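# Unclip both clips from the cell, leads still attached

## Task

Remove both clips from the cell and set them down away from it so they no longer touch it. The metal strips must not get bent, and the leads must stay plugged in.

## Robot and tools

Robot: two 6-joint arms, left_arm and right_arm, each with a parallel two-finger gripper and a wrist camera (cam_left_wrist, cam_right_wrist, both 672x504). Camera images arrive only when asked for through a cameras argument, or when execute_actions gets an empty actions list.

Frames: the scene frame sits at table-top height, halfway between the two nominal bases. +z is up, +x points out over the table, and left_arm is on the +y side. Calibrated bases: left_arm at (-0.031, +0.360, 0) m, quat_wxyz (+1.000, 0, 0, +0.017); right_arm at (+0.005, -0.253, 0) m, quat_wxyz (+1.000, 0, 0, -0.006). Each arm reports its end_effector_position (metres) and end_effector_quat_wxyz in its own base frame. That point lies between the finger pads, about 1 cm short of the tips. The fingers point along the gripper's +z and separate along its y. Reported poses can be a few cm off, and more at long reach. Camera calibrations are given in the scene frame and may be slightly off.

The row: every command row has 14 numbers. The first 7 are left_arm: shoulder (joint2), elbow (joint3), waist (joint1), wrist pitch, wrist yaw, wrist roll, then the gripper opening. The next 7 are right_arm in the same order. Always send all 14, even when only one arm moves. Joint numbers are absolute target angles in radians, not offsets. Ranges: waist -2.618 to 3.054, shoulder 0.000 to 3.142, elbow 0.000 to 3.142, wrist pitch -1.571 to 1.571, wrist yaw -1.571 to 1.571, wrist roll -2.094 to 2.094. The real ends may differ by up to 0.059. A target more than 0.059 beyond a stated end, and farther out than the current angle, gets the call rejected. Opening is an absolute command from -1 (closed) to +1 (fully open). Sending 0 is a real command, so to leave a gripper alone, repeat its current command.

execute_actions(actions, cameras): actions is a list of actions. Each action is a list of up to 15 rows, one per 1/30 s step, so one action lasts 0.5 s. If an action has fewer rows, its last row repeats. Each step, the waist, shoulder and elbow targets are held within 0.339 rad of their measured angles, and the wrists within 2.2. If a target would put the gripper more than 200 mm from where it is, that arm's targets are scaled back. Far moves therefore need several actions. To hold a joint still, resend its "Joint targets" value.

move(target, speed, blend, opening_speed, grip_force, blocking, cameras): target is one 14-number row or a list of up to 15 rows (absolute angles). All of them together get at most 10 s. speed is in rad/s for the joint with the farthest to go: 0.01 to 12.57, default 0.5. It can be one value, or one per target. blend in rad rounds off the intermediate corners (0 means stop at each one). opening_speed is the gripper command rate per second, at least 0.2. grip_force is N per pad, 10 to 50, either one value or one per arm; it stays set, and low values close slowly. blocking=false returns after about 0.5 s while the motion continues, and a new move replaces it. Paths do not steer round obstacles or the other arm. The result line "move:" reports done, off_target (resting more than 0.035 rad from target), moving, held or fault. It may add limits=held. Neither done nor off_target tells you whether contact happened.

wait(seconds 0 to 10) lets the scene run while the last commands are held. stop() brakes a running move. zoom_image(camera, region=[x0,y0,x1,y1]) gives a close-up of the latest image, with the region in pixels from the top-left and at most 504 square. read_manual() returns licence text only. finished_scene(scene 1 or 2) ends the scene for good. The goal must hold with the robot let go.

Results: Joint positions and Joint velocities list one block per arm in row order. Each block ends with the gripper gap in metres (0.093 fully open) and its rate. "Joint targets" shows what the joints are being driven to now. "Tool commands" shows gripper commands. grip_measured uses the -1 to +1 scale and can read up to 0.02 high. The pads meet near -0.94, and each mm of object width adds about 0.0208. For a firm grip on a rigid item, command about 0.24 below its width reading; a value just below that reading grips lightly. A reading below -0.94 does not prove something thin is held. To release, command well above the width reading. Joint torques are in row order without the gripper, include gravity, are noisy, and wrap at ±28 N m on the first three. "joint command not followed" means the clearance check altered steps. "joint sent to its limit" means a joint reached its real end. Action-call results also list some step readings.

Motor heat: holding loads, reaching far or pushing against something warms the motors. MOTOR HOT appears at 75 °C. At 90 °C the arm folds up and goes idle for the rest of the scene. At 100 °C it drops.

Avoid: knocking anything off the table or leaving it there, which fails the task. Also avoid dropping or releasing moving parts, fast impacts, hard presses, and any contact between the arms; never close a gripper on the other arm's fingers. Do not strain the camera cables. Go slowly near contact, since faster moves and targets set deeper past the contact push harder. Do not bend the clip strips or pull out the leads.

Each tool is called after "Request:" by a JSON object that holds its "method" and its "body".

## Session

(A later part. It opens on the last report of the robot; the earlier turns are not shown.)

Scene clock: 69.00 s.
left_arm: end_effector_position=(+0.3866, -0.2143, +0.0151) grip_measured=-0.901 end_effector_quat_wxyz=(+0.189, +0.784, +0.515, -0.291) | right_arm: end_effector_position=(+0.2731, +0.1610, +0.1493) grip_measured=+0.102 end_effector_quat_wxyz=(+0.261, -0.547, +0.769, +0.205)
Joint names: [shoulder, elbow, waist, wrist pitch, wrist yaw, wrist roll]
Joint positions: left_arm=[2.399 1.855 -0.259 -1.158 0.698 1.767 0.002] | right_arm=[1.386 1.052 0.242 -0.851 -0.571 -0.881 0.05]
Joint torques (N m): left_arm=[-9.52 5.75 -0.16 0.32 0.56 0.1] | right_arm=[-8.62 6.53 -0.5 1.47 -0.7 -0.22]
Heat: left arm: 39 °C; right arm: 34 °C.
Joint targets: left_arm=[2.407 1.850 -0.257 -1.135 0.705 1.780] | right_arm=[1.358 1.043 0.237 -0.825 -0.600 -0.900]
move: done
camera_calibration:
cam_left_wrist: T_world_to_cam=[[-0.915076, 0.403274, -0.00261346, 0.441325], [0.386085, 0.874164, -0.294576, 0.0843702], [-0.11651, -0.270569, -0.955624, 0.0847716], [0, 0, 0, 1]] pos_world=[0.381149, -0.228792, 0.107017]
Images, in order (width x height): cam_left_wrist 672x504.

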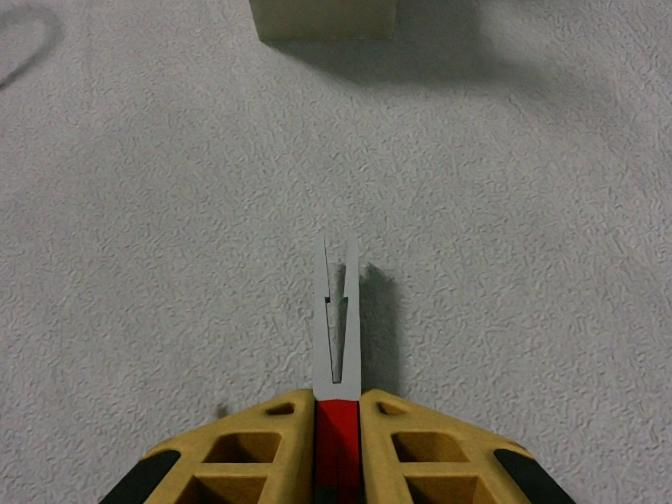

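Request:
{"method": "move", "body": {"target": [[2.416,1.85,-0.257,-1.135,0.705,1.78,-1,1.358,1.043,0.237,-0.825,-0.60,-0.90,0.1]], "speed": [0.03], "cameras": ["cam_left_wrist"]}}

Scene clock: 70.50 s.
left_arm: end_effector_position=(+0.3862, -0.2142, +0.0132) grip_measured=-0.901 end_effector_quat_wxyz=(+0.187, +0.783, +0.516, -0.292) | right_arm: end_effector_position=(+0.2731, +0.1610, +0.1493) grip_measured=+0.102 end_effector_quat_wxyz=(+0.261, -0.547, +0.769, +0.205)
Joint names: [shoulder, elbow, waist, wrist pitch, wrist yaw, wrist roll]
Joint positions: left_arm=[2.404 1.855 -0.259 -1.158 0.698 1.767 0.002] | right_arm=[1.386 1.052 0.242 -0.851 -0.571 -0.881 0.05]
Joint torques (N m): left_arm=[-9.24 5.72 -0.17 0.31 0.55 0.1] | right_arm=[-8.58 6.57 -0.53 1.45 -0.71 -0.22]
Heat: left arm: 40 °C; right arm: 34 °C.
Joint targets: left_arm=[2.416 1.850 -0.257 -1.135 0.705 1.780] | right_arm=[1.358 1.043 0.237 -0.825 -0.600 -0.900]
move: done
camera_calibration:
cam_left_wrist: T_world_to_cam=[[-0.915041, 0.403356, 0.00196937, 0.440838], [0.384846, 0.874493, -0.295221, 0.0844252], [-0.120801, -0.269381, -0.955427, 0.0848374], [0, 0, 0, 1]] pos_world=[0.381143, -0.22879, 0.105112]
Images, in order (width x height): cam_left_wrist 672x504.

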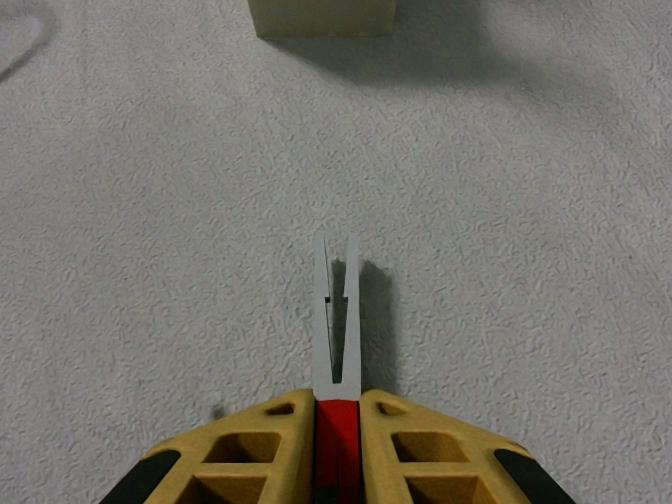

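Request:
{"method": "move", "body": {"target": [2.410,1.85,-0.257,-1.135,0.705,1.78,-0.3,1.358,1.043,0.237,-0.825,-0.60,-0.90,0.1], "speed": 0.05, "opening_speed": 0.4, "cameras": ["all"]}}

Request:
{"method": "zoom_image", "body": {"camera": "cam_right_wrist", "region": [270, 120, 430, 330]}}

Scene clock: 73.80 s.
left_arm: end_effector_position=(+0.3879, -0.2152, +0.0135) grip_measured=-0.302 end_effector_quat_wxyz=(+0.192, +0.784, +0.514, -0.291) | right_arm: end_effector_position=(+0.2731, +0.1610, +0.1493) grip_measured=+0.102 end_effector_quat_wxyz=(+0.261, -0.547, +0.769, +0.205)
Joint names: [shoulder, elbow, waist, wrist pitch, wrist yaw, wrist roll]
Joint positions: left_arm=[2.404 1.855 -0.259 -1.149 0.702 1.767 0.031] | right_arm=[1.386 1.052 0.242 -0.851 -0.571 -0.881 0.05]
Joint torques (N m): left_arm=[-9.7 5.75 -0.17 0.24 0.52 0.1] | right_arm=[-8.53 6.57 -0.55 1.49 -0.72 -0.23]
Heat: left arm: 40 °C; right arm: 34 °C.
Joint targets: left_arm=[2.410 1.850 -0.257 -1.135 0.705 1.780] | right_arm=[1.358 1.043 0.237 -0.825 -0.600 -0.900]
move: done
camera_calibration:
cam_left_wrist: T_world_to_cam=[[-0.915263, 0.402779, -0.00788595, 0.44292], [0.386618, 0.872702, -0.298192, 0.0837123], [-0.113223, -0.275973, -0.954473, 0.0806441], [0, 0, 0, 1]] pos_world=[0.382154, -0.229199, 0.105428]
cam_right_wrist: T_world_to_cam=[[0.939437, -0.340343, -0.0402975, -0.193565], [-0.340227, -0.911975, -0.229231, 0.312105], [0.041267, 0.229059, -0.972538, 0.178994], [0, 0, 0, 1]] pos_world=[0.280642, 0.177753, 0.237822]

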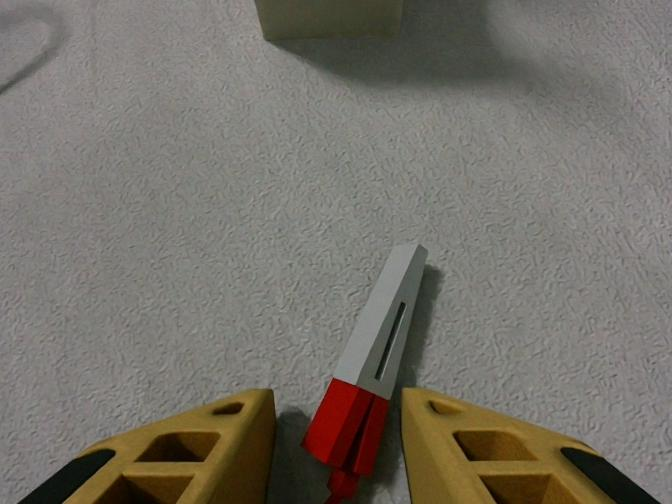

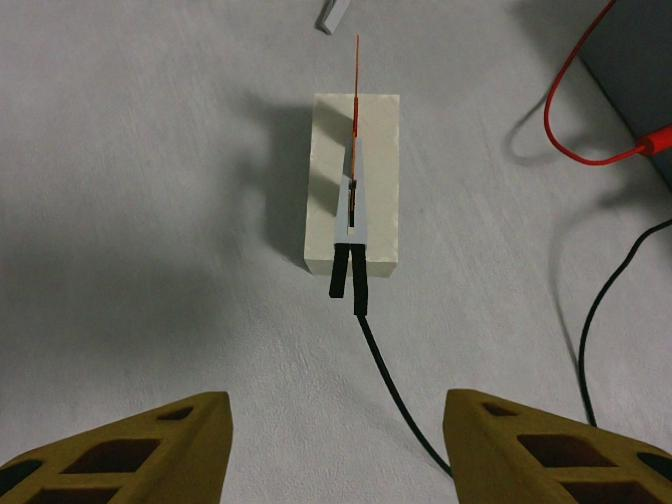

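Scaled by 2.400 from the camera's 672x504 image, which has a finer 960x720 frame.

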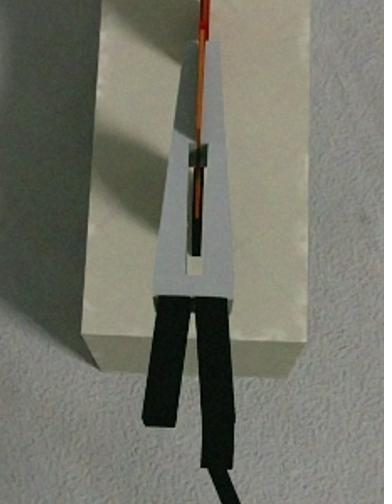

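Request:
{"method": "move", "body": {"target": [[2.410,1.85,-0.257,-1.135,0.705,1.78,0.1,1.358,1.043,0.237,-0.825,-0.60,-0.90,0.1],[2.15,1.85,-0.257,-1.135,0.705,1.78,0.1,1.358,1.043,0.237,-0.825,-0.60,-0.90,0.1],[1.7,1.7,0.0,-1.0,0.3,0.8,0.1,1.345,0.918,0.333,-0.589,-0.49,-0.693,0.1]], "speed": [0.3,0.3,0.5], "blend": [0,0.1,0], "cameras": ["all"]}}

Request:
{"method": "zoom_image", "body": {"camera": "cam_right_wrist", "region": [230, 200, 470, 440]}}

Scene clock: 82.10 s.
left_arm: end_effector_position=(+0.4213, -0.0531, +0.2269) grip_measured=+0.098 end_effector_quat_wxyz=(+0.290, +0.417, +0.860, -0.037) | right_arm: end_effector_position=(+0.2799, +0.1793, +0.1275) grip_measured=+0.102 end_effector_quat_wxyz=(+0.284, -0.516, +0.785, +0.191)
Joint names: [shoulder, elbow, waist, wrist pitch, wrist yaw, wrist roll]
Joint positions: left_arm=[1.723 1.708 -0.004 -1.04 0.31 0.816 0.05] | right_arm=[1.373 0.928 0.322 -0.62 -0.506 -0.708 0.05]
Joint torques (N m): left_arm=[-8.53 6.6 0.02 1.91 0.11 -0.12] | right_arm=[-8.49 6.57 0.44 1.77 -0.13 0.2]
Motor temperatures (°C): left_arm=[41 32 25 26 24 26 26] | right_arm=[33 34 23 28 26 22 23]
Heat: left arm: 41 °C; right arm: 34 °C.
Joint targets: left_arm=[1.700 1.699 -0.001 -1.000 0.300 0.806] | right_arm=[1.345 0.917 0.327 -0.589 -0.490 -0.692]
move: off_target (left_arm); left_arm: the wrist pitch is farthest, 0.040 rad from its target
camera_calibration:
cam_left_wrist: T_world_to_cam=[[-0.743337, -0.643239, -0.183556, 0.321712], [-0.623978, 0.765663, -0.156241, 0.380759], [0.241043, -0.00160519, -0.970513, 0.201822], [0, 0, 0, 1]] pos_world=[0.428078, -0.0842717, 0.314413]
cam_right_wrist: T_world_to_cam=[[0.90922, -0.415878, -0.0191004, -0.175302], [-0.406784, -0.877704, -0.253305, 0.341688], [0.0885795, 0.23808, -0.967198, 0.137745], [0, 0, 0, 1]] pos_world=[0.286179, 0.194202, 0.21643]

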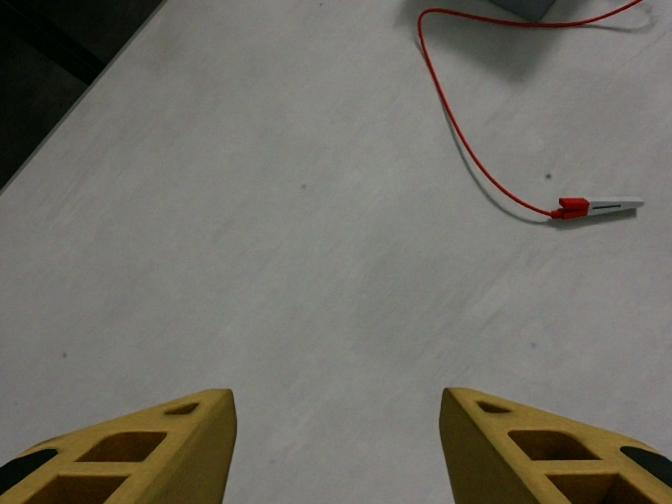

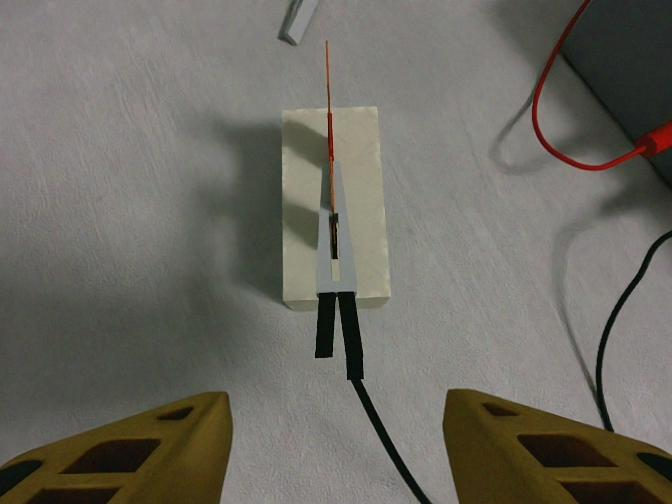

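Scaled by 2.100 from the camera's 672x504 image, which has a finer 960x720 frame.

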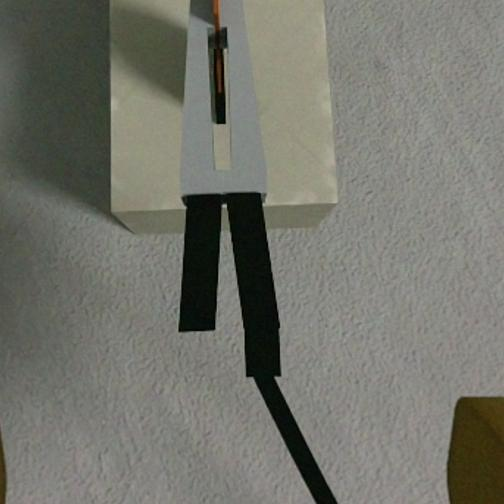

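Request:
{"method": "move", "body": {"target": [1.7,1.7,0.0,-1.0,0.3,0.8,0.1,1.470,0.865,0.397,-0.424,-0.453,-0.634,-0.25], "speed": 0.15, "cameras": ["cam_right_wrist"]}}

Request:
{"method": "zoom_image", "body": {"camera": "cam_right_wrist", "region": [230, 280, 450, 504]}}

Scene clock: 86.60 s.
left_arm: end_effector_position=(+0.4213, -0.0531, +0.2269) grip_measured=+0.098 end_effector_quat_wxyz=(+0.290, +0.414, +0.862, -0.038) | right_arm: end_effector_position=(+0.2868, +0.2005, +0.0992) grip_measured=-0.248 end_effector_quat_wxyz=(+0.284, -0.520, +0.783, +0.189)
Joint names: [shoulder, elbow, waist, wrist pitch, wrist yaw, wrist roll]
Joint positions: left_arm=[1.723 1.708 -0.004 -1.04 0.31 0.81 0.05] | right_arm=[1.454 0.875 0.391 -0.457 -0.469 -0.651 0.033]
Joint torques (N m): left_arm=[-8.49 6.69 0.08 1.91 0.12 -0.12] | right_arm=[-5.29 6.42 0.51 1.84 -0.12 0.16]
Heat: left arm: 40 °C; right arm: 34 °C.
Joint targets: left_arm=[1.700 1.700 0.000 -1.000 0.300 0.800] | right_arm=[1.469 0.866 0.396 -0.425 -0.454 -0.635]
move: off_target (left_arm); left_arm: the wrist pitch is farthest, 0.040 rad from its target
camera_calibration:
cam_right_wrist: T_world_to_cam=[[0.912263, -0.409418, -0.0123982, -0.176111], [-0.39925, -0.882026, -0.250258, 0.354248], [0.0915249, 0.233251, -0.9681, 0.104904], [0, 0, 0, 1]] pos_world=[0.292492, 0.215884, 0.188027]
Images, in order (width x height): cam_right_wrist 672x504.

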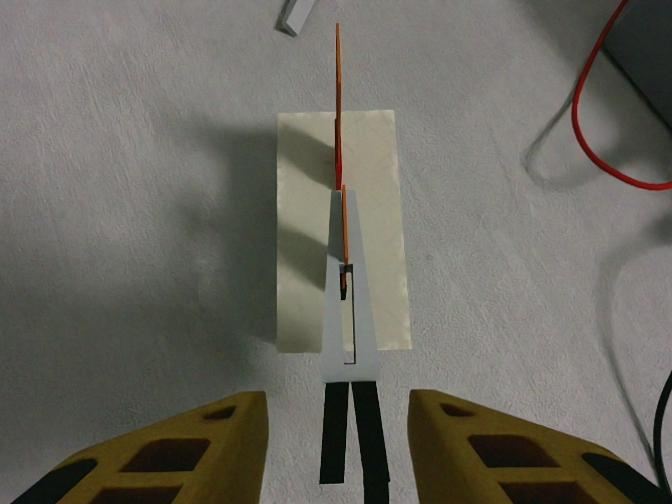

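Scaled by 2.250 from the camera's 672x504 image, which has a finer 960x720 frame.

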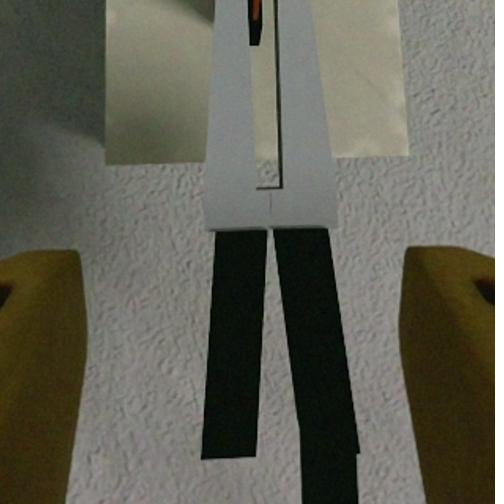

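Request:
{"method": "move", "body": {"target": [1.7,1.7,0.0,-1.0,0.3,0.8,0.1,1.470,0.865,0.379,-0.417,-0.453,-0.634,-0.4], "speed": 0.1, "cameras": ["cam_right_wrist"]}}

Request:
{"method": "zoom_image", "body": {"camera": "cam_right_wrist", "region": [230, 280, 450, 504]}}

Scene clock: 90.37 s.
left_arm: end_effector_position=(+0.4213, -0.0531, +0.2269) grip_measured=+0.098 end_effector_quat_wxyz=(+0.290, +0.414, +0.862, -0.039) | right_arm: end_effector_position=(+0.2883, +0.2008, +0.1000) grip_measured=-0.398 end_effector_quat_wxyz=(+0.287, -0.520, +0.782, +0.188)
Joint names: [shoulder, elbow, waist, wrist pitch, wrist yaw, wrist roll]
Joint positions: left_arm=[1.723 1.708 -0.004 -1.04 0.31 0.809 0.05] | right_arm=[1.454 0.875 0.391 -0.45 -0.468 -0.65 0.026]
Joint torques (N m): left_arm=[-8.5 6.69 0.08 1.91 0.11 -0.12] | right_arm=[-5.23 6.39 -0.58 1.85 -0.12 0.19]
Heat: left arm: 40 °C; right arm: 34 °C.
Joint targets: left_arm=[1.700 1.700 0.000 -1.000 0.300 0.799] | right_arm=[1.470 0.865 0.386 -0.417 -0.452 -0.634]
move: off_target (left_arm); left_arm: the wrist pitch is farthest, 0.040 rad from its target
camera_calibration:
cam_right_wrist: T_world_to_cam=[[0.911517, -0.411199, -0.00718043, -0.17724], [-0.399307, -0.880706, -0.254778, 0.35561], [0.0984409, 0.235102, -0.966973, 0.103002], [0, 0, 0, 1]] pos_world=[0.293415, 0.216091, 0.188929]
Images, in order (width x height): cam_right_wrist 672x504.

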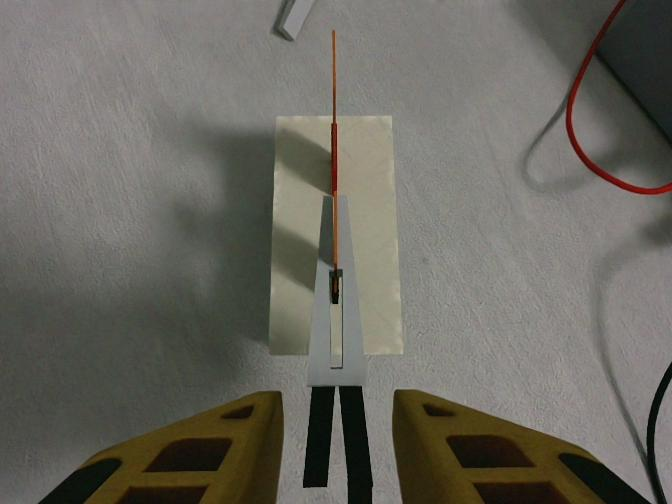

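Scaled by 2.250 from the camera's 672x504 image, which has a finer 960x720 frame.

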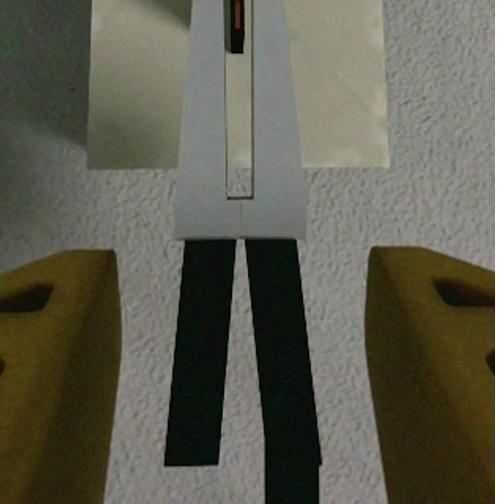

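Request:
{"method": "move", "body": {"target": [1.7,1.7,0.0,-1.0,0.3,0.8,0.1,1.470,0.865,0.386,-0.417,-0.453,-0.634,-0.62], "speed": 0.1, "opening_speed": 0.4, "cameras": ["cam_right_wrist"]}}

Request:
{"method": "zoom_image", "body": {"camera": "cam_right_wrist", "region": [230, 280, 450, 504]}}

Scene clock: 92.73 s.
left_arm: end_effector_position=(+0.4213, -0.0531, +0.2269) grip_measured=+0.098 end_effector_quat_wxyz=(+0.290, +0.414, +0.862, -0.039) | right_arm: end_effector_position=(+0.2882, +0.2014, +0.1001) grip_measured=-0.617 end_effector_quat_wxyz=(+0.288, -0.520, +0.782, +0.188)
Joint names: [shoulder, elbow, waist, wrist pitch, wrist yaw, wrist roll]
Joint positions: left_arm=[1.723 1.708 -0.004 -1.04 0.31 0.809 0.05] | right_arm=[1.454 0.875 0.392 -0.448 -0.468 -0.65 0.016]
Joint torques (N m): left_arm=[-8.5 6.71 0.08 1.91 0.11 -0.11] | right_arm=[-5.12 6.45 -0.49 1.85 -0.11 0.17]
Heat: left arm: 39 °C; right arm: 34 °C.
Joint targets: left_arm=[1.700 1.700 0.000 -1.000 0.300 0.800] | right_arm=[1.470 0.865 0.388 -0.417 -0.454 -0.634]
move: off_target (left_arm); left_arm: the wrist pitch is farthest, 0.040 rad from its target
camera_calibration:
cam_right_wrist: T_world_to_cam=[[0.912173, -0.409759, -0.00609815, -0.177563], [-0.397554, -0.881194, -0.255827, 0.355815], [0.0994539, 0.235783, -0.966703, 0.102601], [0, 0, 0, 1]] pos_world=[0.293219, 0.216593, 0.189129]
Images, in order (width x height): cam_right_wrist 672x504.

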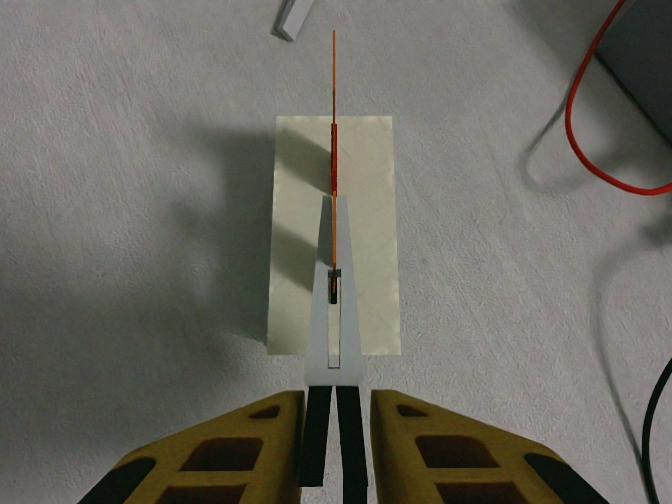

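Scaled by 2.250 from the camera's 672x504 image, which has a finer 960x720 frame.

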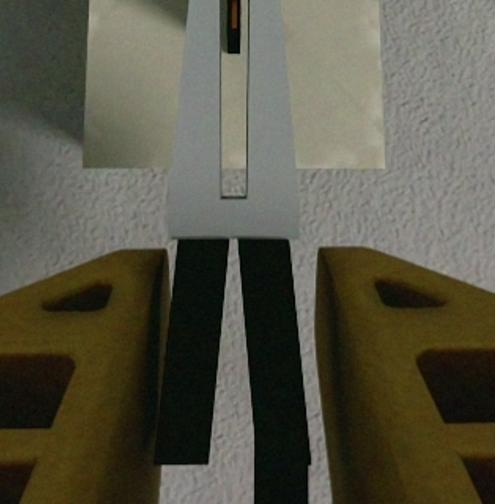

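Request:
{"method": "move", "body": {"target": [1.7,1.7,0.0,-1.0,0.3,0.8,0.1,1.470,0.865,0.401,-0.42,-0.453,-0.634,-0.58], "speed": 0.1, "opening_speed": 0.4, "cameras": ["cam_right_wrist"]}}

Request:
{"method": "zoom_image", "body": {"camera": "cam_right_wrist", "region": [230, 280, 450, 504]}}

Scene clock: 94.97 s.
left_arm: end_effector_position=(+0.4213, -0.0531, +0.2269) grip_measured=+0.098 end_effector_quat_wxyz=(+0.290, +0.414, +0.862, -0.039) | right_arm: end_effector_position=(+0.2882, +0.2014, +0.1001) grip_measured=-0.582 end_effector_quat_wxyz=(+0.288, -0.520, +0.782, +0.188)
Joint names: [shoulder, elbow, waist, wrist pitch, wrist yaw, wrist roll]
Joint positions: left_arm=[1.723 1.708 -0.004 -1.04 0.31 0.809 0.05] | right_arm=[1.454 0.875 0.392 -0.448 -0.468 -0.65 0.017]
Joint torques (N m): left_arm=[-8.49 6.71 0.08 1.91 0.11 -0.11] | right_arm=[-5.24 6.42 0.5 1.82 -0.12 0.21]
Heat: left arm: 39 °C; right arm: 34 °C.
Joint targets: left_arm=[1.700 1.700 0.000 -1.000 0.300 0.800] | right_arm=[1.470 0.865 0.397 -0.420 -0.453 -0.634]
move: off_target (left_arm); left_arm: the wrist pitch is farthest, 0.040 rad from its target
camera_calibration:
cam_right_wrist: T_world_to_cam=[[0.912173, -0.409759, -0.00609815, -0.177563], [-0.397554, -0.881194, -0.255827, 0.355815], [0.0994539, 0.235783, -0.966703, 0.102601], [0, 0, 0, 1]] pos_world=[0.293219, 0.216593, 0.189129]
Images, in order (width x height): cam_right_wrist 672x504.

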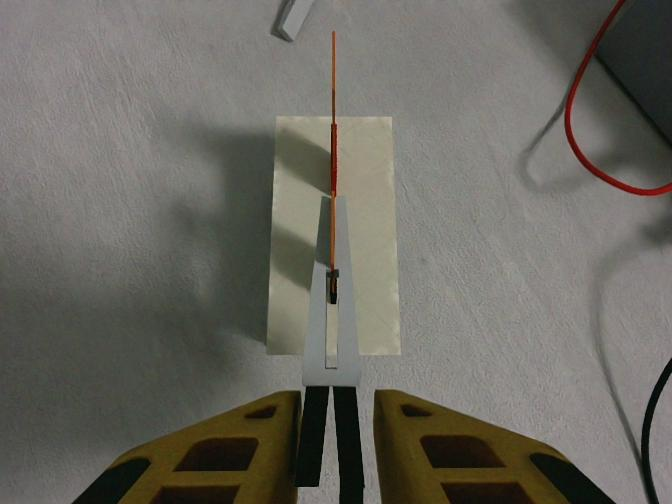

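Scaled by 2.250 from the camera's 672x504 image, which has a finer 960x720 frame.

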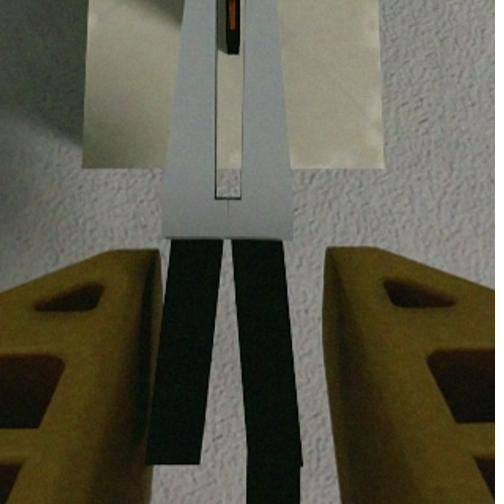

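Request:
{"method": "move", "body": {"target": [1.7,1.7,0.0,-1.0,0.3,0.8,0.1,1.470,0.865,0.404,-0.42,-0.453,-0.634,-0.55], "speed": 0.1, "opening_speed": 0.4, "cameras": ["all"]}}

Request:
{"method": "zoom_image", "body": {"camera": "cam_right_wrist", "region": [230, 180, 450, 504]}}

Scene clock: 100.07 s.
left_arm: end_effector_position=(+0.4213, -0.0531, +0.2269) grip_measured=+0.098 end_effector_quat_wxyz=(+0.290, +0.414, +0.862, -0.039) | right_arm: end_effector_position=(+0.2881, +0.2016, +0.1000) grip_measured=-0.552 end_effector_quat_wxyz=(+0.288, -0.521, +0.782, +0.187)
Joint names: [shoulder, elbow, waist, wrist pitch, wrist yaw, wrist roll]
Joint positions: left_arm=[1.723 1.708 -0.004 -1.04 0.31 0.809 0.05] | right_arm=[1.454 0.875 0.394 -0.448 -0.466 -0.65 0.019]
Joint torques (N m): left_arm=[-8.5 6.71 0.08 1.91 0.11 -0.11] | right_arm=[-5.16 6.37 0.62 1.81 -0.13 0.19]
Heat: left arm: 39 °C; right arm: 33 °C.
Joint targets: left_arm=[1.700 1.700 0.000 -1.000 0.300 0.800] | right_arm=[1.470 0.865 0.400 -0.420 -0.452 -0.634]
move: off_target (left_arm); left_arm: the wrist pitch is farthest, 0.040 rad from its target
camera_calibration:
cam_left_wrist: T_world_to_cam=[[-0.739655, -0.648585, -0.179575, 0.318942], [-0.629189, 0.761134, -0.157468, 0.383024], [0.238812, -0.00348558, -0.97106, 0.202789], [0, 0, 0, 1]] pos_world=[0.428473, -0.083965, 0.314508]
cam_right_wrist: T_world_to_cam=[[0.912446, -0.409164, -0.0051653, -0.177646], [-0.396852, -0.881772, -0.254926, 0.355721], [0.0997519, 0.234656, -0.966947, 0.102657], [0, 0, 0, 1]] pos_world=[0.293021, 0.216889, 0.189029]

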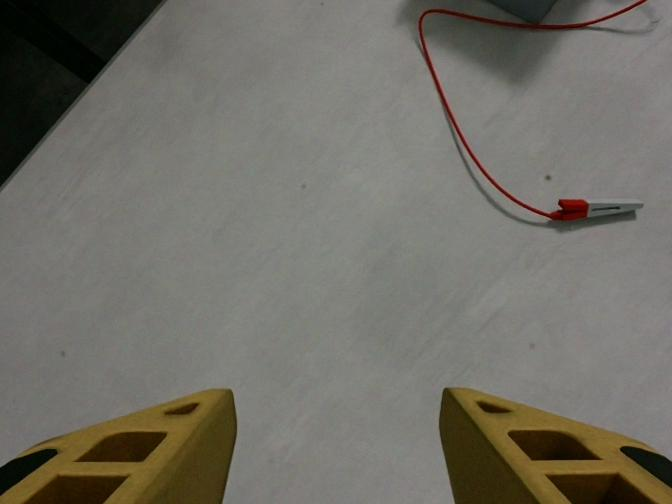

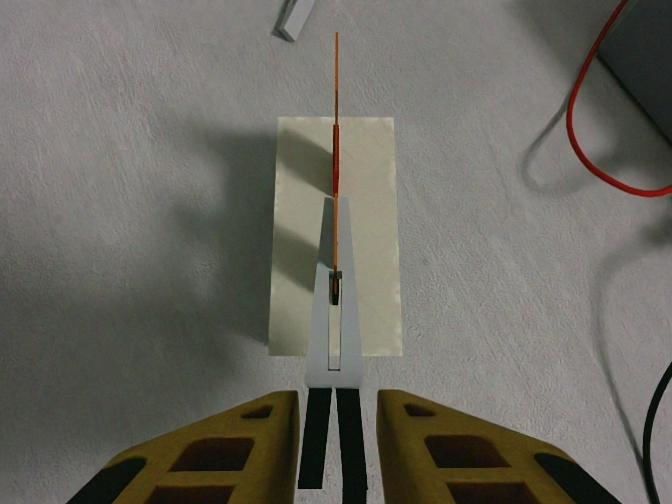

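Scaled by 1.556 from the camera's 672x504 image, which has a finer 960x720 frame.

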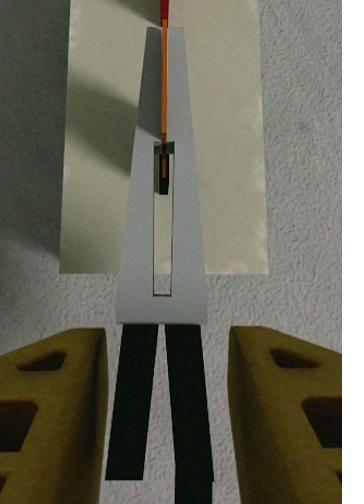

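Request:
{"method": "move", "body": {"target": [1.7,1.7,0.0,-1.0,0.3,0.8,0.1,1.470,0.865,0.407,-0.422,-0.453,-0.634,-0.6], "speed": 0.1, "opening_speed": 0.4, "cameras": ["cam_right_wrist"]}}

Request:
{"method": "zoom_image", "body": {"camera": "cam_right_wrist", "region": [230, 180, 450, 504]}}

Scene clock: 101.90 s.
left_arm: end_effector_position=(+0.4213, -0.0531, +0.2269) grip_measured=+0.098 end_effector_quat_wxyz=(+0.290, +0.414, +0.862, -0.039) | right_arm: end_effector_position=(+0.2865, +0.2038, +0.1000) grip_measured=-0.598 end_effector_quat_wxyz=(+0.287, -0.524, +0.780, +0.188)
Joint names: [shoulder, elbow, waist, wrist pitch, wrist yaw, wrist roll]
Joint positions: left_arm=[1.723 1.708 -0.004 -1.04 0.31 0.809 0.05] | right_arm=[1.454 0.875 0.401 -0.448 -0.466 -0.65 0.017]
Joint torques (N m): left_arm=[-8.49 6.71 0.08 1.91 0.12 -0.11] | right_arm=[-5.19 6.45 0.65 1.79 -0.13 0.18]
Heat: left arm: 39 °C; right arm: 33 °C.
Joint targets: left_arm=[1.700 1.700 0.000 -1.000 0.300 0.800] | right_arm=[1.470 0.865 0.407 -0.422 -0.453 -0.634]
move: off_target (left_arm); left_arm: the wrist pitch is farthest, 0.040 rad from its target
camera_calibration:
cam_right_wrist: T_world_to_cam=[[0.915554, -0.402162, -0.00514063, -0.177595], [-0.390075, -0.884778, -0.254969, 0.355766], [0.0979904, 0.235443, -0.966936, 0.102626], [0, 0, 0, 1]] pos_world=[0.291317, 0.21919, 0.189029]
Images, in order (width x height): cam_right_wrist 672x504.

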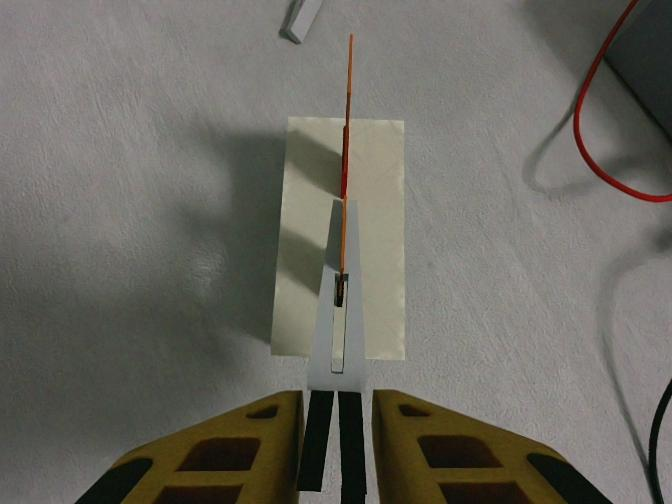

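Scaled by 1.556 from the camera's 672x504 image, which has a finer 960x720 frame.

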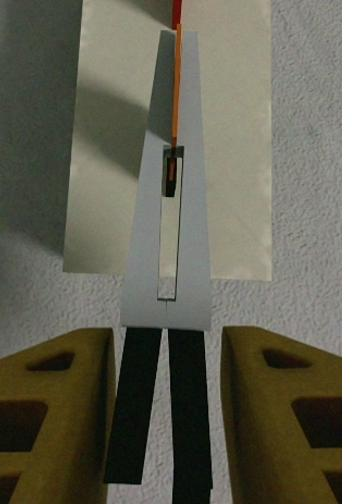

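Request:
{"method": "move", "body": {"target": [1.014,0.568,-0.85,-0.0545,0,0,0.1,1.470,0.865,0.407,-0.422,-0.453,-0.634,-0.5], "speed": 0.6, "cameras": ["all"]}}

Request:
{"method": "zoom_image", "body": {"camera": "cam_left_wrist", "region": [220, 60, 480, 320]}}

Scene clock: 114.37 s.
left_arm: end_effector_position=(+0.2186, -0.2536, +0.1566) grip_measured=+0.098 end_effector_quat_wxyz=(+0.438, +0.367, +0.795, -0.204) | right_arm: end_effector_position=(+0.2865, +0.2038, +0.1000) grip_measured=-0.502 end_effector_quat_wxyz=(+0.287, -0.524, +0.780, +0.188)
Joint names: [shoulder, elbow, waist, wrist pitch, wrist yaw, wrist roll]
Joint positions: left_arm=[1.027 0.573 -0.852 -0.109 0.014 0.005 0.05] | right_arm=[1.454 0.875 0.401 -0.448 -0.466 -0.65 0.021]
Joint torques (N m): left_arm=[-3.33 7.77 -0.79 2.77 -0.1 -0.11] | right_arm=[-5.18 6.46 0.59 1.79 -0.13 0.18]
Heat: left arm: 38 °C; right arm: 33 °C.
Joint targets: left_arm=[1.013 0.568 -0.858 -0.056 0.003 -0.005] | right_arm=[1.470 0.865 0.407 -0.422 -0.453 -0.634]
move: off_target (left_arm); left_arm: the wrist pitch is farthest, 0.054 rad from its target
camera_calibration:
cam_left_wrist: T_world_to_cam=[[-0.764603, -0.644481, -0.00509718, 0.00559407], [-0.530049, 0.633302, -0.563894, 0.406683], [0.366647, -0.428453, -0.825832, 0.0237103], [0, 0, 0, 1]] pos_world=[0.211146, -0.243789, 0.248935]
cam_right_wrist: T_world_to_cam=[[0.915554, -0.402162, -0.00514063, -0.177595], [-0.390075, -0.884778, -0.254969, 0.355766], [0.0979904, 0.235443, -0.966936, 0.102626], [0, 0, 0, 1]] pos_world=[0.291317, 0.21919, 0.189029]

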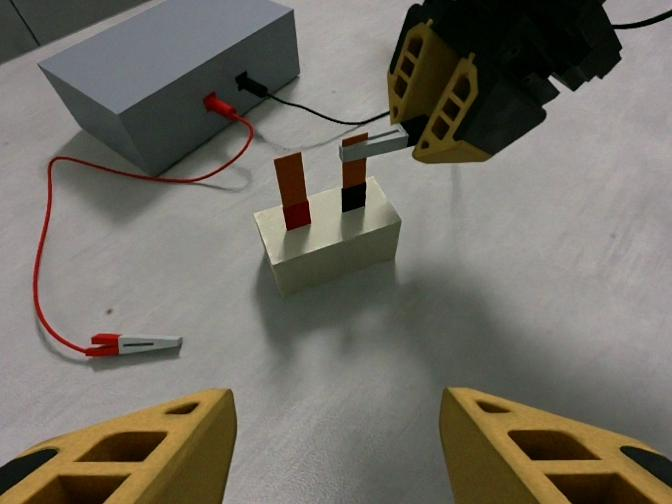

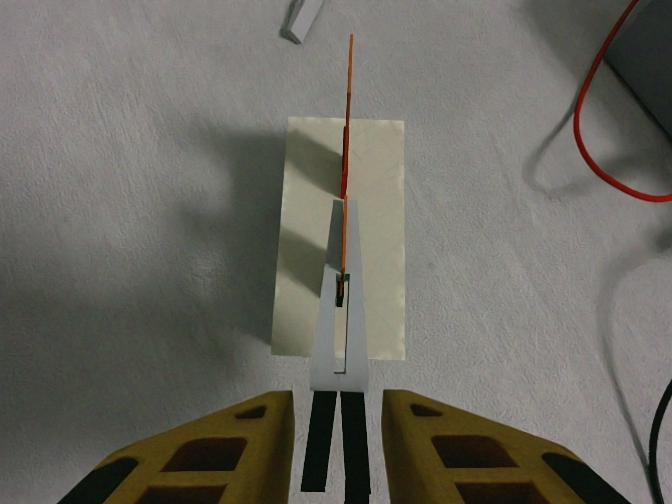

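Scaled by 1.938 from the camera's 672x504 image, which has a finer 960x720 frame.

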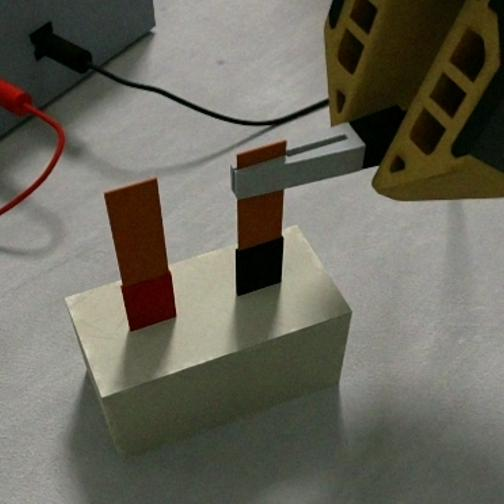

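Request:
{"method": "move", "body": {"target": [1.014,0.568,-0.85,-0.0545,0,0,0.1,1.470,0.865,0.407,-0.422,-0.453,-0.606,-0.5], "speed": 0.1, "cameras": ["cam_right_wrist"]}}

Request:
{"method": "zoom_image", "body": {"camera": "cam_right_wrist", "region": [230, 180, 450, 504]}}

Scene clock: 119.27 s.
left_arm: end_effector_position=(+0.2188, -0.2538, +0.1569) grip_measured=+0.098 end_effector_quat_wxyz=(+0.438, +0.367, +0.795, -0.204) | right_arm: end_effector_position=(+0.2865, +0.2038, +0.1000) grip_measured=-0.502 end_effector_quat_wxyz=(+0.285, -0.513, +0.787, +0.192)
Joint names: [shoulder, elbow, waist, wrist pitch, wrist yaw, wrist roll]
Joint positions: left_arm=[1.027 0.573 -0.852 -0.107 0.014 0.005 0.05] | right_arm=[1.454 0.875 0.401 -0.448 -0.466 -0.622 0.021]
Joint torques (N m): left_arm=[-3.23 7.79 -0.05 2.78 -0.11 -0.06] | right_arm=[-5.19 6.45 0.68 1.79 -0.11 0.21]
Motor temperatures (°C): left_arm=[37 33 25 32 24 26 25] | right_arm=[32 33 23 30 25 22 23]
Heat: left arm: 37 °C; right arm: 33 °C.
Joint targets: left_arm=[1.014 0.568 -0.850 -0.055 0.003 0.000] | right_arm=[1.470 0.865 0.407 -0.422 -0.453 -0.606]
move: off_target (left_arm); left_arm: the wrist pitch is farthest, 0.053 rad from its target
camera_calibration:
cam_right_wrist: T_world_to_cam=[[0.906647, -0.421266, -0.0229306, -0.16946], [-0.412794, -0.874562, -0.254448, 0.360132], [0.087136, 0.24016, -0.966815, 0.104758], [0, 0, 0, 1]] pos_world=[0.293172, 0.218411, 0.189031]
Images, in order (width x height): cam_right_wrist 672x504.

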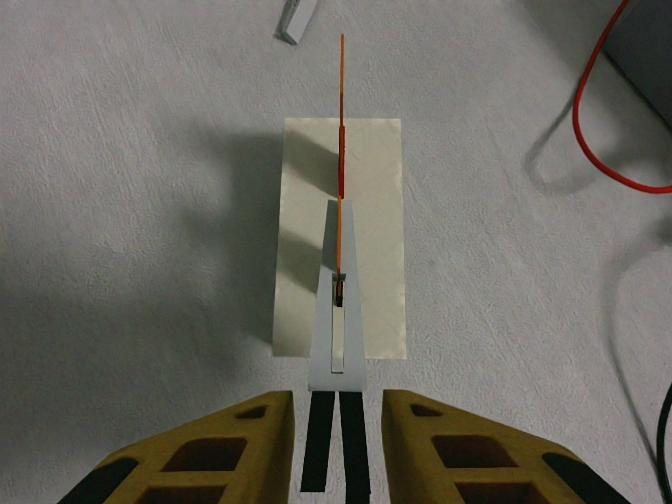

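Scaled by 1.556 from the camera's 672x504 image, which has a finer 960x720 frame.

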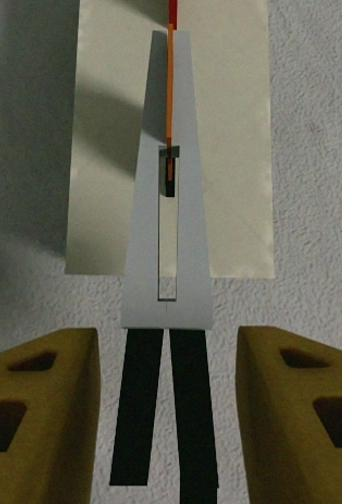

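Request:
{"method": "move", "body": {"target": [1.014,0.568,-0.85,-0.0545,0,0,0.1,1.470,0.865,0.407,-0.422,-0.453,-0.606,-0.85], "speed": 0.1, "opening_speed": 0.3, "cameras": ["all"]}}

Request:
{"method": "zoom_image", "body": {"camera": "cam_right_wrist", "region": [230, 180, 450, 504]}}

Request:
{"method": "zoom_image", "body": {"camera": "cam_left_wrist", "region": [220, 60, 480, 320]}}

Scene clock: 122.17 s.
left_arm: end_effector_position=(+0.2192, -0.2534, +0.1569) grip_measured=+0.098 end_effector_quat_wxyz=(+0.439, +0.366, +0.795, -0.203) | right_arm: end_effector_position=(+0.2857, +0.2050, +0.0999) grip_measured=-0.847 end_effector_quat_wxyz=(+0.284, -0.515, +0.786, +0.192)
Joint names: [shoulder, elbow, waist, wrist pitch, wrist yaw, wrist roll]
Joint positions: left_arm=[1.027 0.573 -0.852 -0.107 0.011 0.005 0.05] | right_arm=[1.454 0.875 0.406 -0.448 -0.465 -0.622 0.005]
Joint torques (N m): left_arm=[-3.25 7.79 -0.06 2.78 -0.11 -0.07] | right_arm=[-5.18 6.37 0.55 1.79 -0.15 0.19]
Heat: left arm: 36 °C; right arm: 33 °C.
Joint targets: left_arm=[1.014 0.568 -0.850 -0.055 0.000 0.000] | right_arm=[1.470 0.865 0.412 -0.422 -0.452 -0.607]
move: off_target (left_arm); left_arm: the wrist pitch is farthest, 0.053 rad from its target
camera_calibration:
cam_left_wrist: T_world_to_cam=[[-0.76291, -0.646469, -0.0068123, 0.00554501], [-0.530411, 0.631903, -0.565122, 0.406927], [0.369639, -0.427524, -0.824979, 0.0233196], [0, 0, 0, 1]] pos_world=[0.211449, -0.243584, 0.249239]
cam_right_wrist: T_world_to_cam=[[0.908254, -0.417846, -0.0219169, -0.169515], [-0.409326, -0.876433, -0.253609, 0.360082], [0.0867608, 0.239312, -0.967058, 0.104674], [0, 0, 0, 1]] pos_world=[0.292272, 0.219707, 0.18883]

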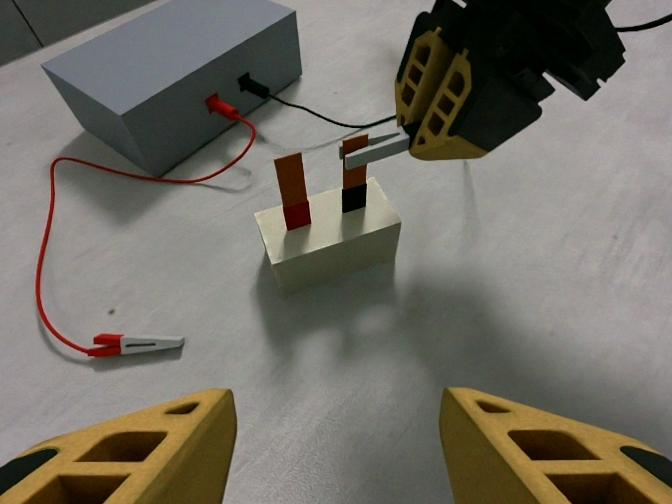

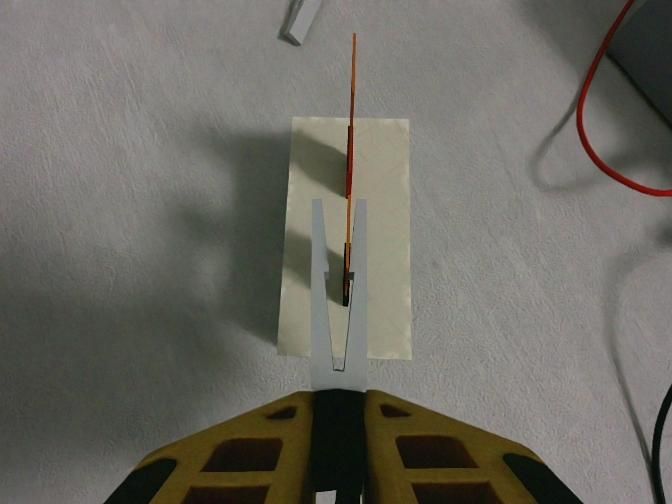

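Scaled by 1.556 from the camera's 672x504 image, which has a finer 960x720 frame.

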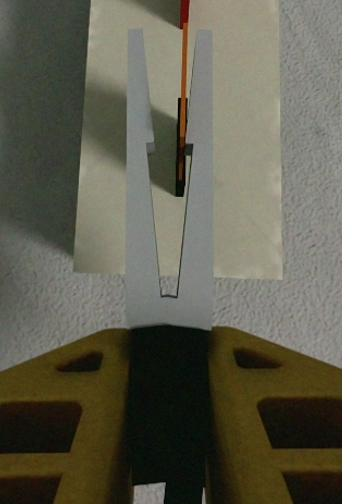

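Scaled by 1.938 from the camera's 672x504 image, which has a finer 960x720 frame.

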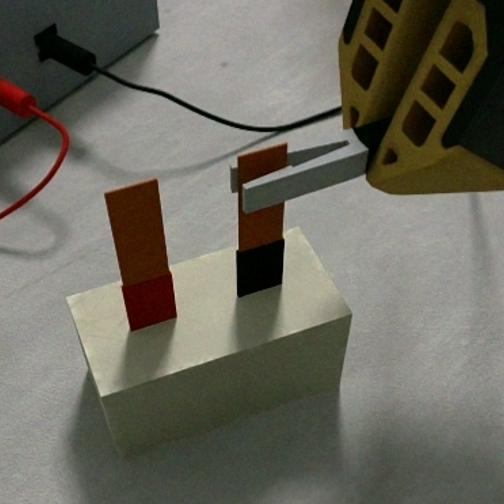

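Request:
{"method": "move", "body": {"target": [1.014,0.568,-0.85,-0.0545,0,0,0.1,1.46,0.865,0.392,-0.45,-0.465,-0.624,-0.9], "speed": 0.1, "opening_speed": 0.3, "cameras": ["cam_right_wrist"]}}

Request:
{"method": "zoom_image", "body": {"camera": "cam_right_wrist", "region": [230, 180, 450, 504]}}

Scene clock: 125.50 s.
left_arm: end_effector_position=(+0.2194, -0.2533, +0.1569) grip_measured=+0.098 end_effector_quat_wxyz=(+0.439, +0.366, +0.795, -0.203) | right_arm: end_effector_position=(+0.2870, +0.2032, +0.0999) grip_measured=-0.897 end_effector_quat_wxyz=(+0.285, -0.512, +0.787, +0.191)
Joint names: [shoulder, elbow, waist, wrist pitch, wrist yaw, wrist roll]
Joint positions: left_arm=[1.027 0.573 -0.852 -0.107 0.009 0.005 0.05] | right_arm=[1.454 0.875 0.4 -0.448 -0.465 -0.622 0.002]
Joint torques (N m): left_arm=[-3.25 7.8 -0.06 2.78 -0.11 -0.07] | right_arm=[-6.15 6.42 -0.58 1.46 -0.29 -0.03]
Heat: left arm: 36 °C; right arm: 33 °C.
Joint targets: left_arm=[1.014 0.568 -0.850 -0.055 -0.001 0.000] | right_arm=[1.460 0.865 0.395 -0.450 -0.465 -0.624]
move: off_target (left_arm); left_arm: the wrist pitch is farthest, 0.053 rad from its target
camera_calibration:
cam_right_wrist: T_world_to_cam=[[0.905677, -0.423401, -0.0219226, -0.169483], [-0.414686, -0.873903, -0.253632, 0.360064], [0.0882298, 0.238799, -0.967052, 0.104671], [0, 0, 0, 1]] pos_world=[0.293575, 0.217907, 0.18883]
Images, in order (width x height): cam_right_wrist 672x504.

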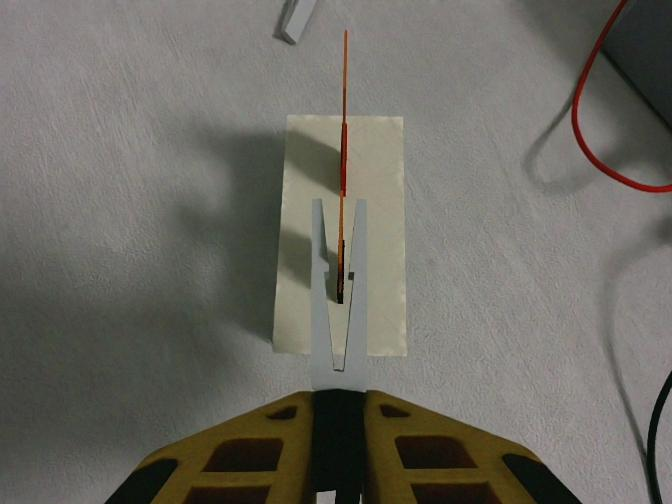

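Scaled by 1.556 from the camera's 672x504 image, which has a finer 960x720 frame.

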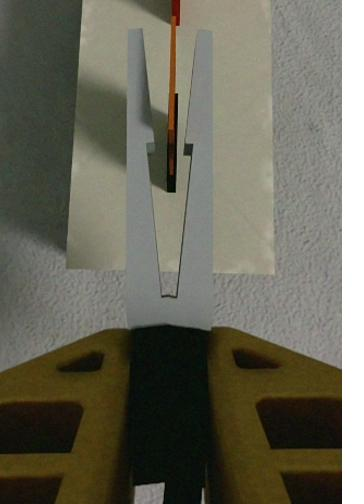

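Request:
{"method": "move", "body": {"target": [1.014,0.568,-0.85,-0.0545,0,0,0.1,1.430,0.866,0.394,-0.462,-0.49,-0.638,-1], "speed": 0.1, "opening_speed": 0.3, "cameras": ["cam_right_wrist"]}}

Request:
{"method": "zoom_image", "body": {"camera": "cam_right_wrist", "region": [230, 180, 450, 504]}}

Scene clock: 131.80 s.
left_arm: end_effector_position=(+0.2195, -0.2534, +0.1572) grip_measured=+0.098 end_effector_quat_wxyz=(+0.440, +0.366, +0.795, -0.203) | right_arm: end_effector_position=(+0.2870, +0.2032, +0.0999) grip_measured=-0.906 end_effector_quat_wxyz=(+0.285, -0.512, +0.787, +0.191)
Joint names: [shoulder, elbow, waist, wrist pitch, wrist yaw, wrist roll]
Joint positions: left_arm=[1.027 0.573 -0.852 -0.106 0.009 0.005 0.05] | right_arm=[1.454 0.875 0.4 -0.448 -0.465 -0.622 0.002]
Joint torques (N m): left_arm=[-3.25 7.77 -0.06 2.78 -0.1 -0.07] | right_arm=[-8.87 6.53 -0.64 1.33 -0.57 -0.18]
Heat: left arm: 35 °C; right arm: 33 °C.
Joint targets: left_arm=[1.014 0.568 -0.850 -0.053 0.000 0.000] | right_arm=[1.430 0.866 0.394 -0.462 -0.490 -0.638]
move: off_target (left_arm); left_arm: the wrist pitch is farthest, 0.051 rad from its target
camera_calibration:
cam_right_wrist: T_world_to_cam=[[0.905677, -0.423401, -0.0219226, -0.169483], [-0.414686, -0.873903, -0.253632, 0.360064], [0.0882298, 0.238799, -0.967052, 0.104671], [0, 0, 0, 1]] pos_world=[0.293575, 0.217907, 0.18883]
Images, in order (width x height): cam_right_wrist 672x504.

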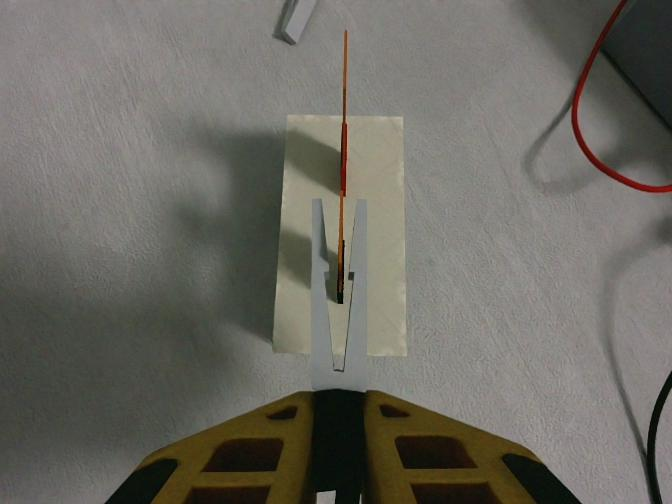

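Scaled by 1.556 from the camera's 672x504 image, which has a finer 960x720 frame.

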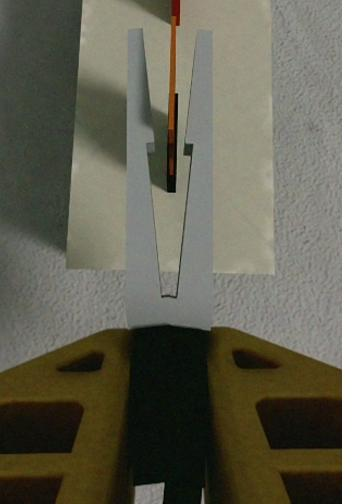

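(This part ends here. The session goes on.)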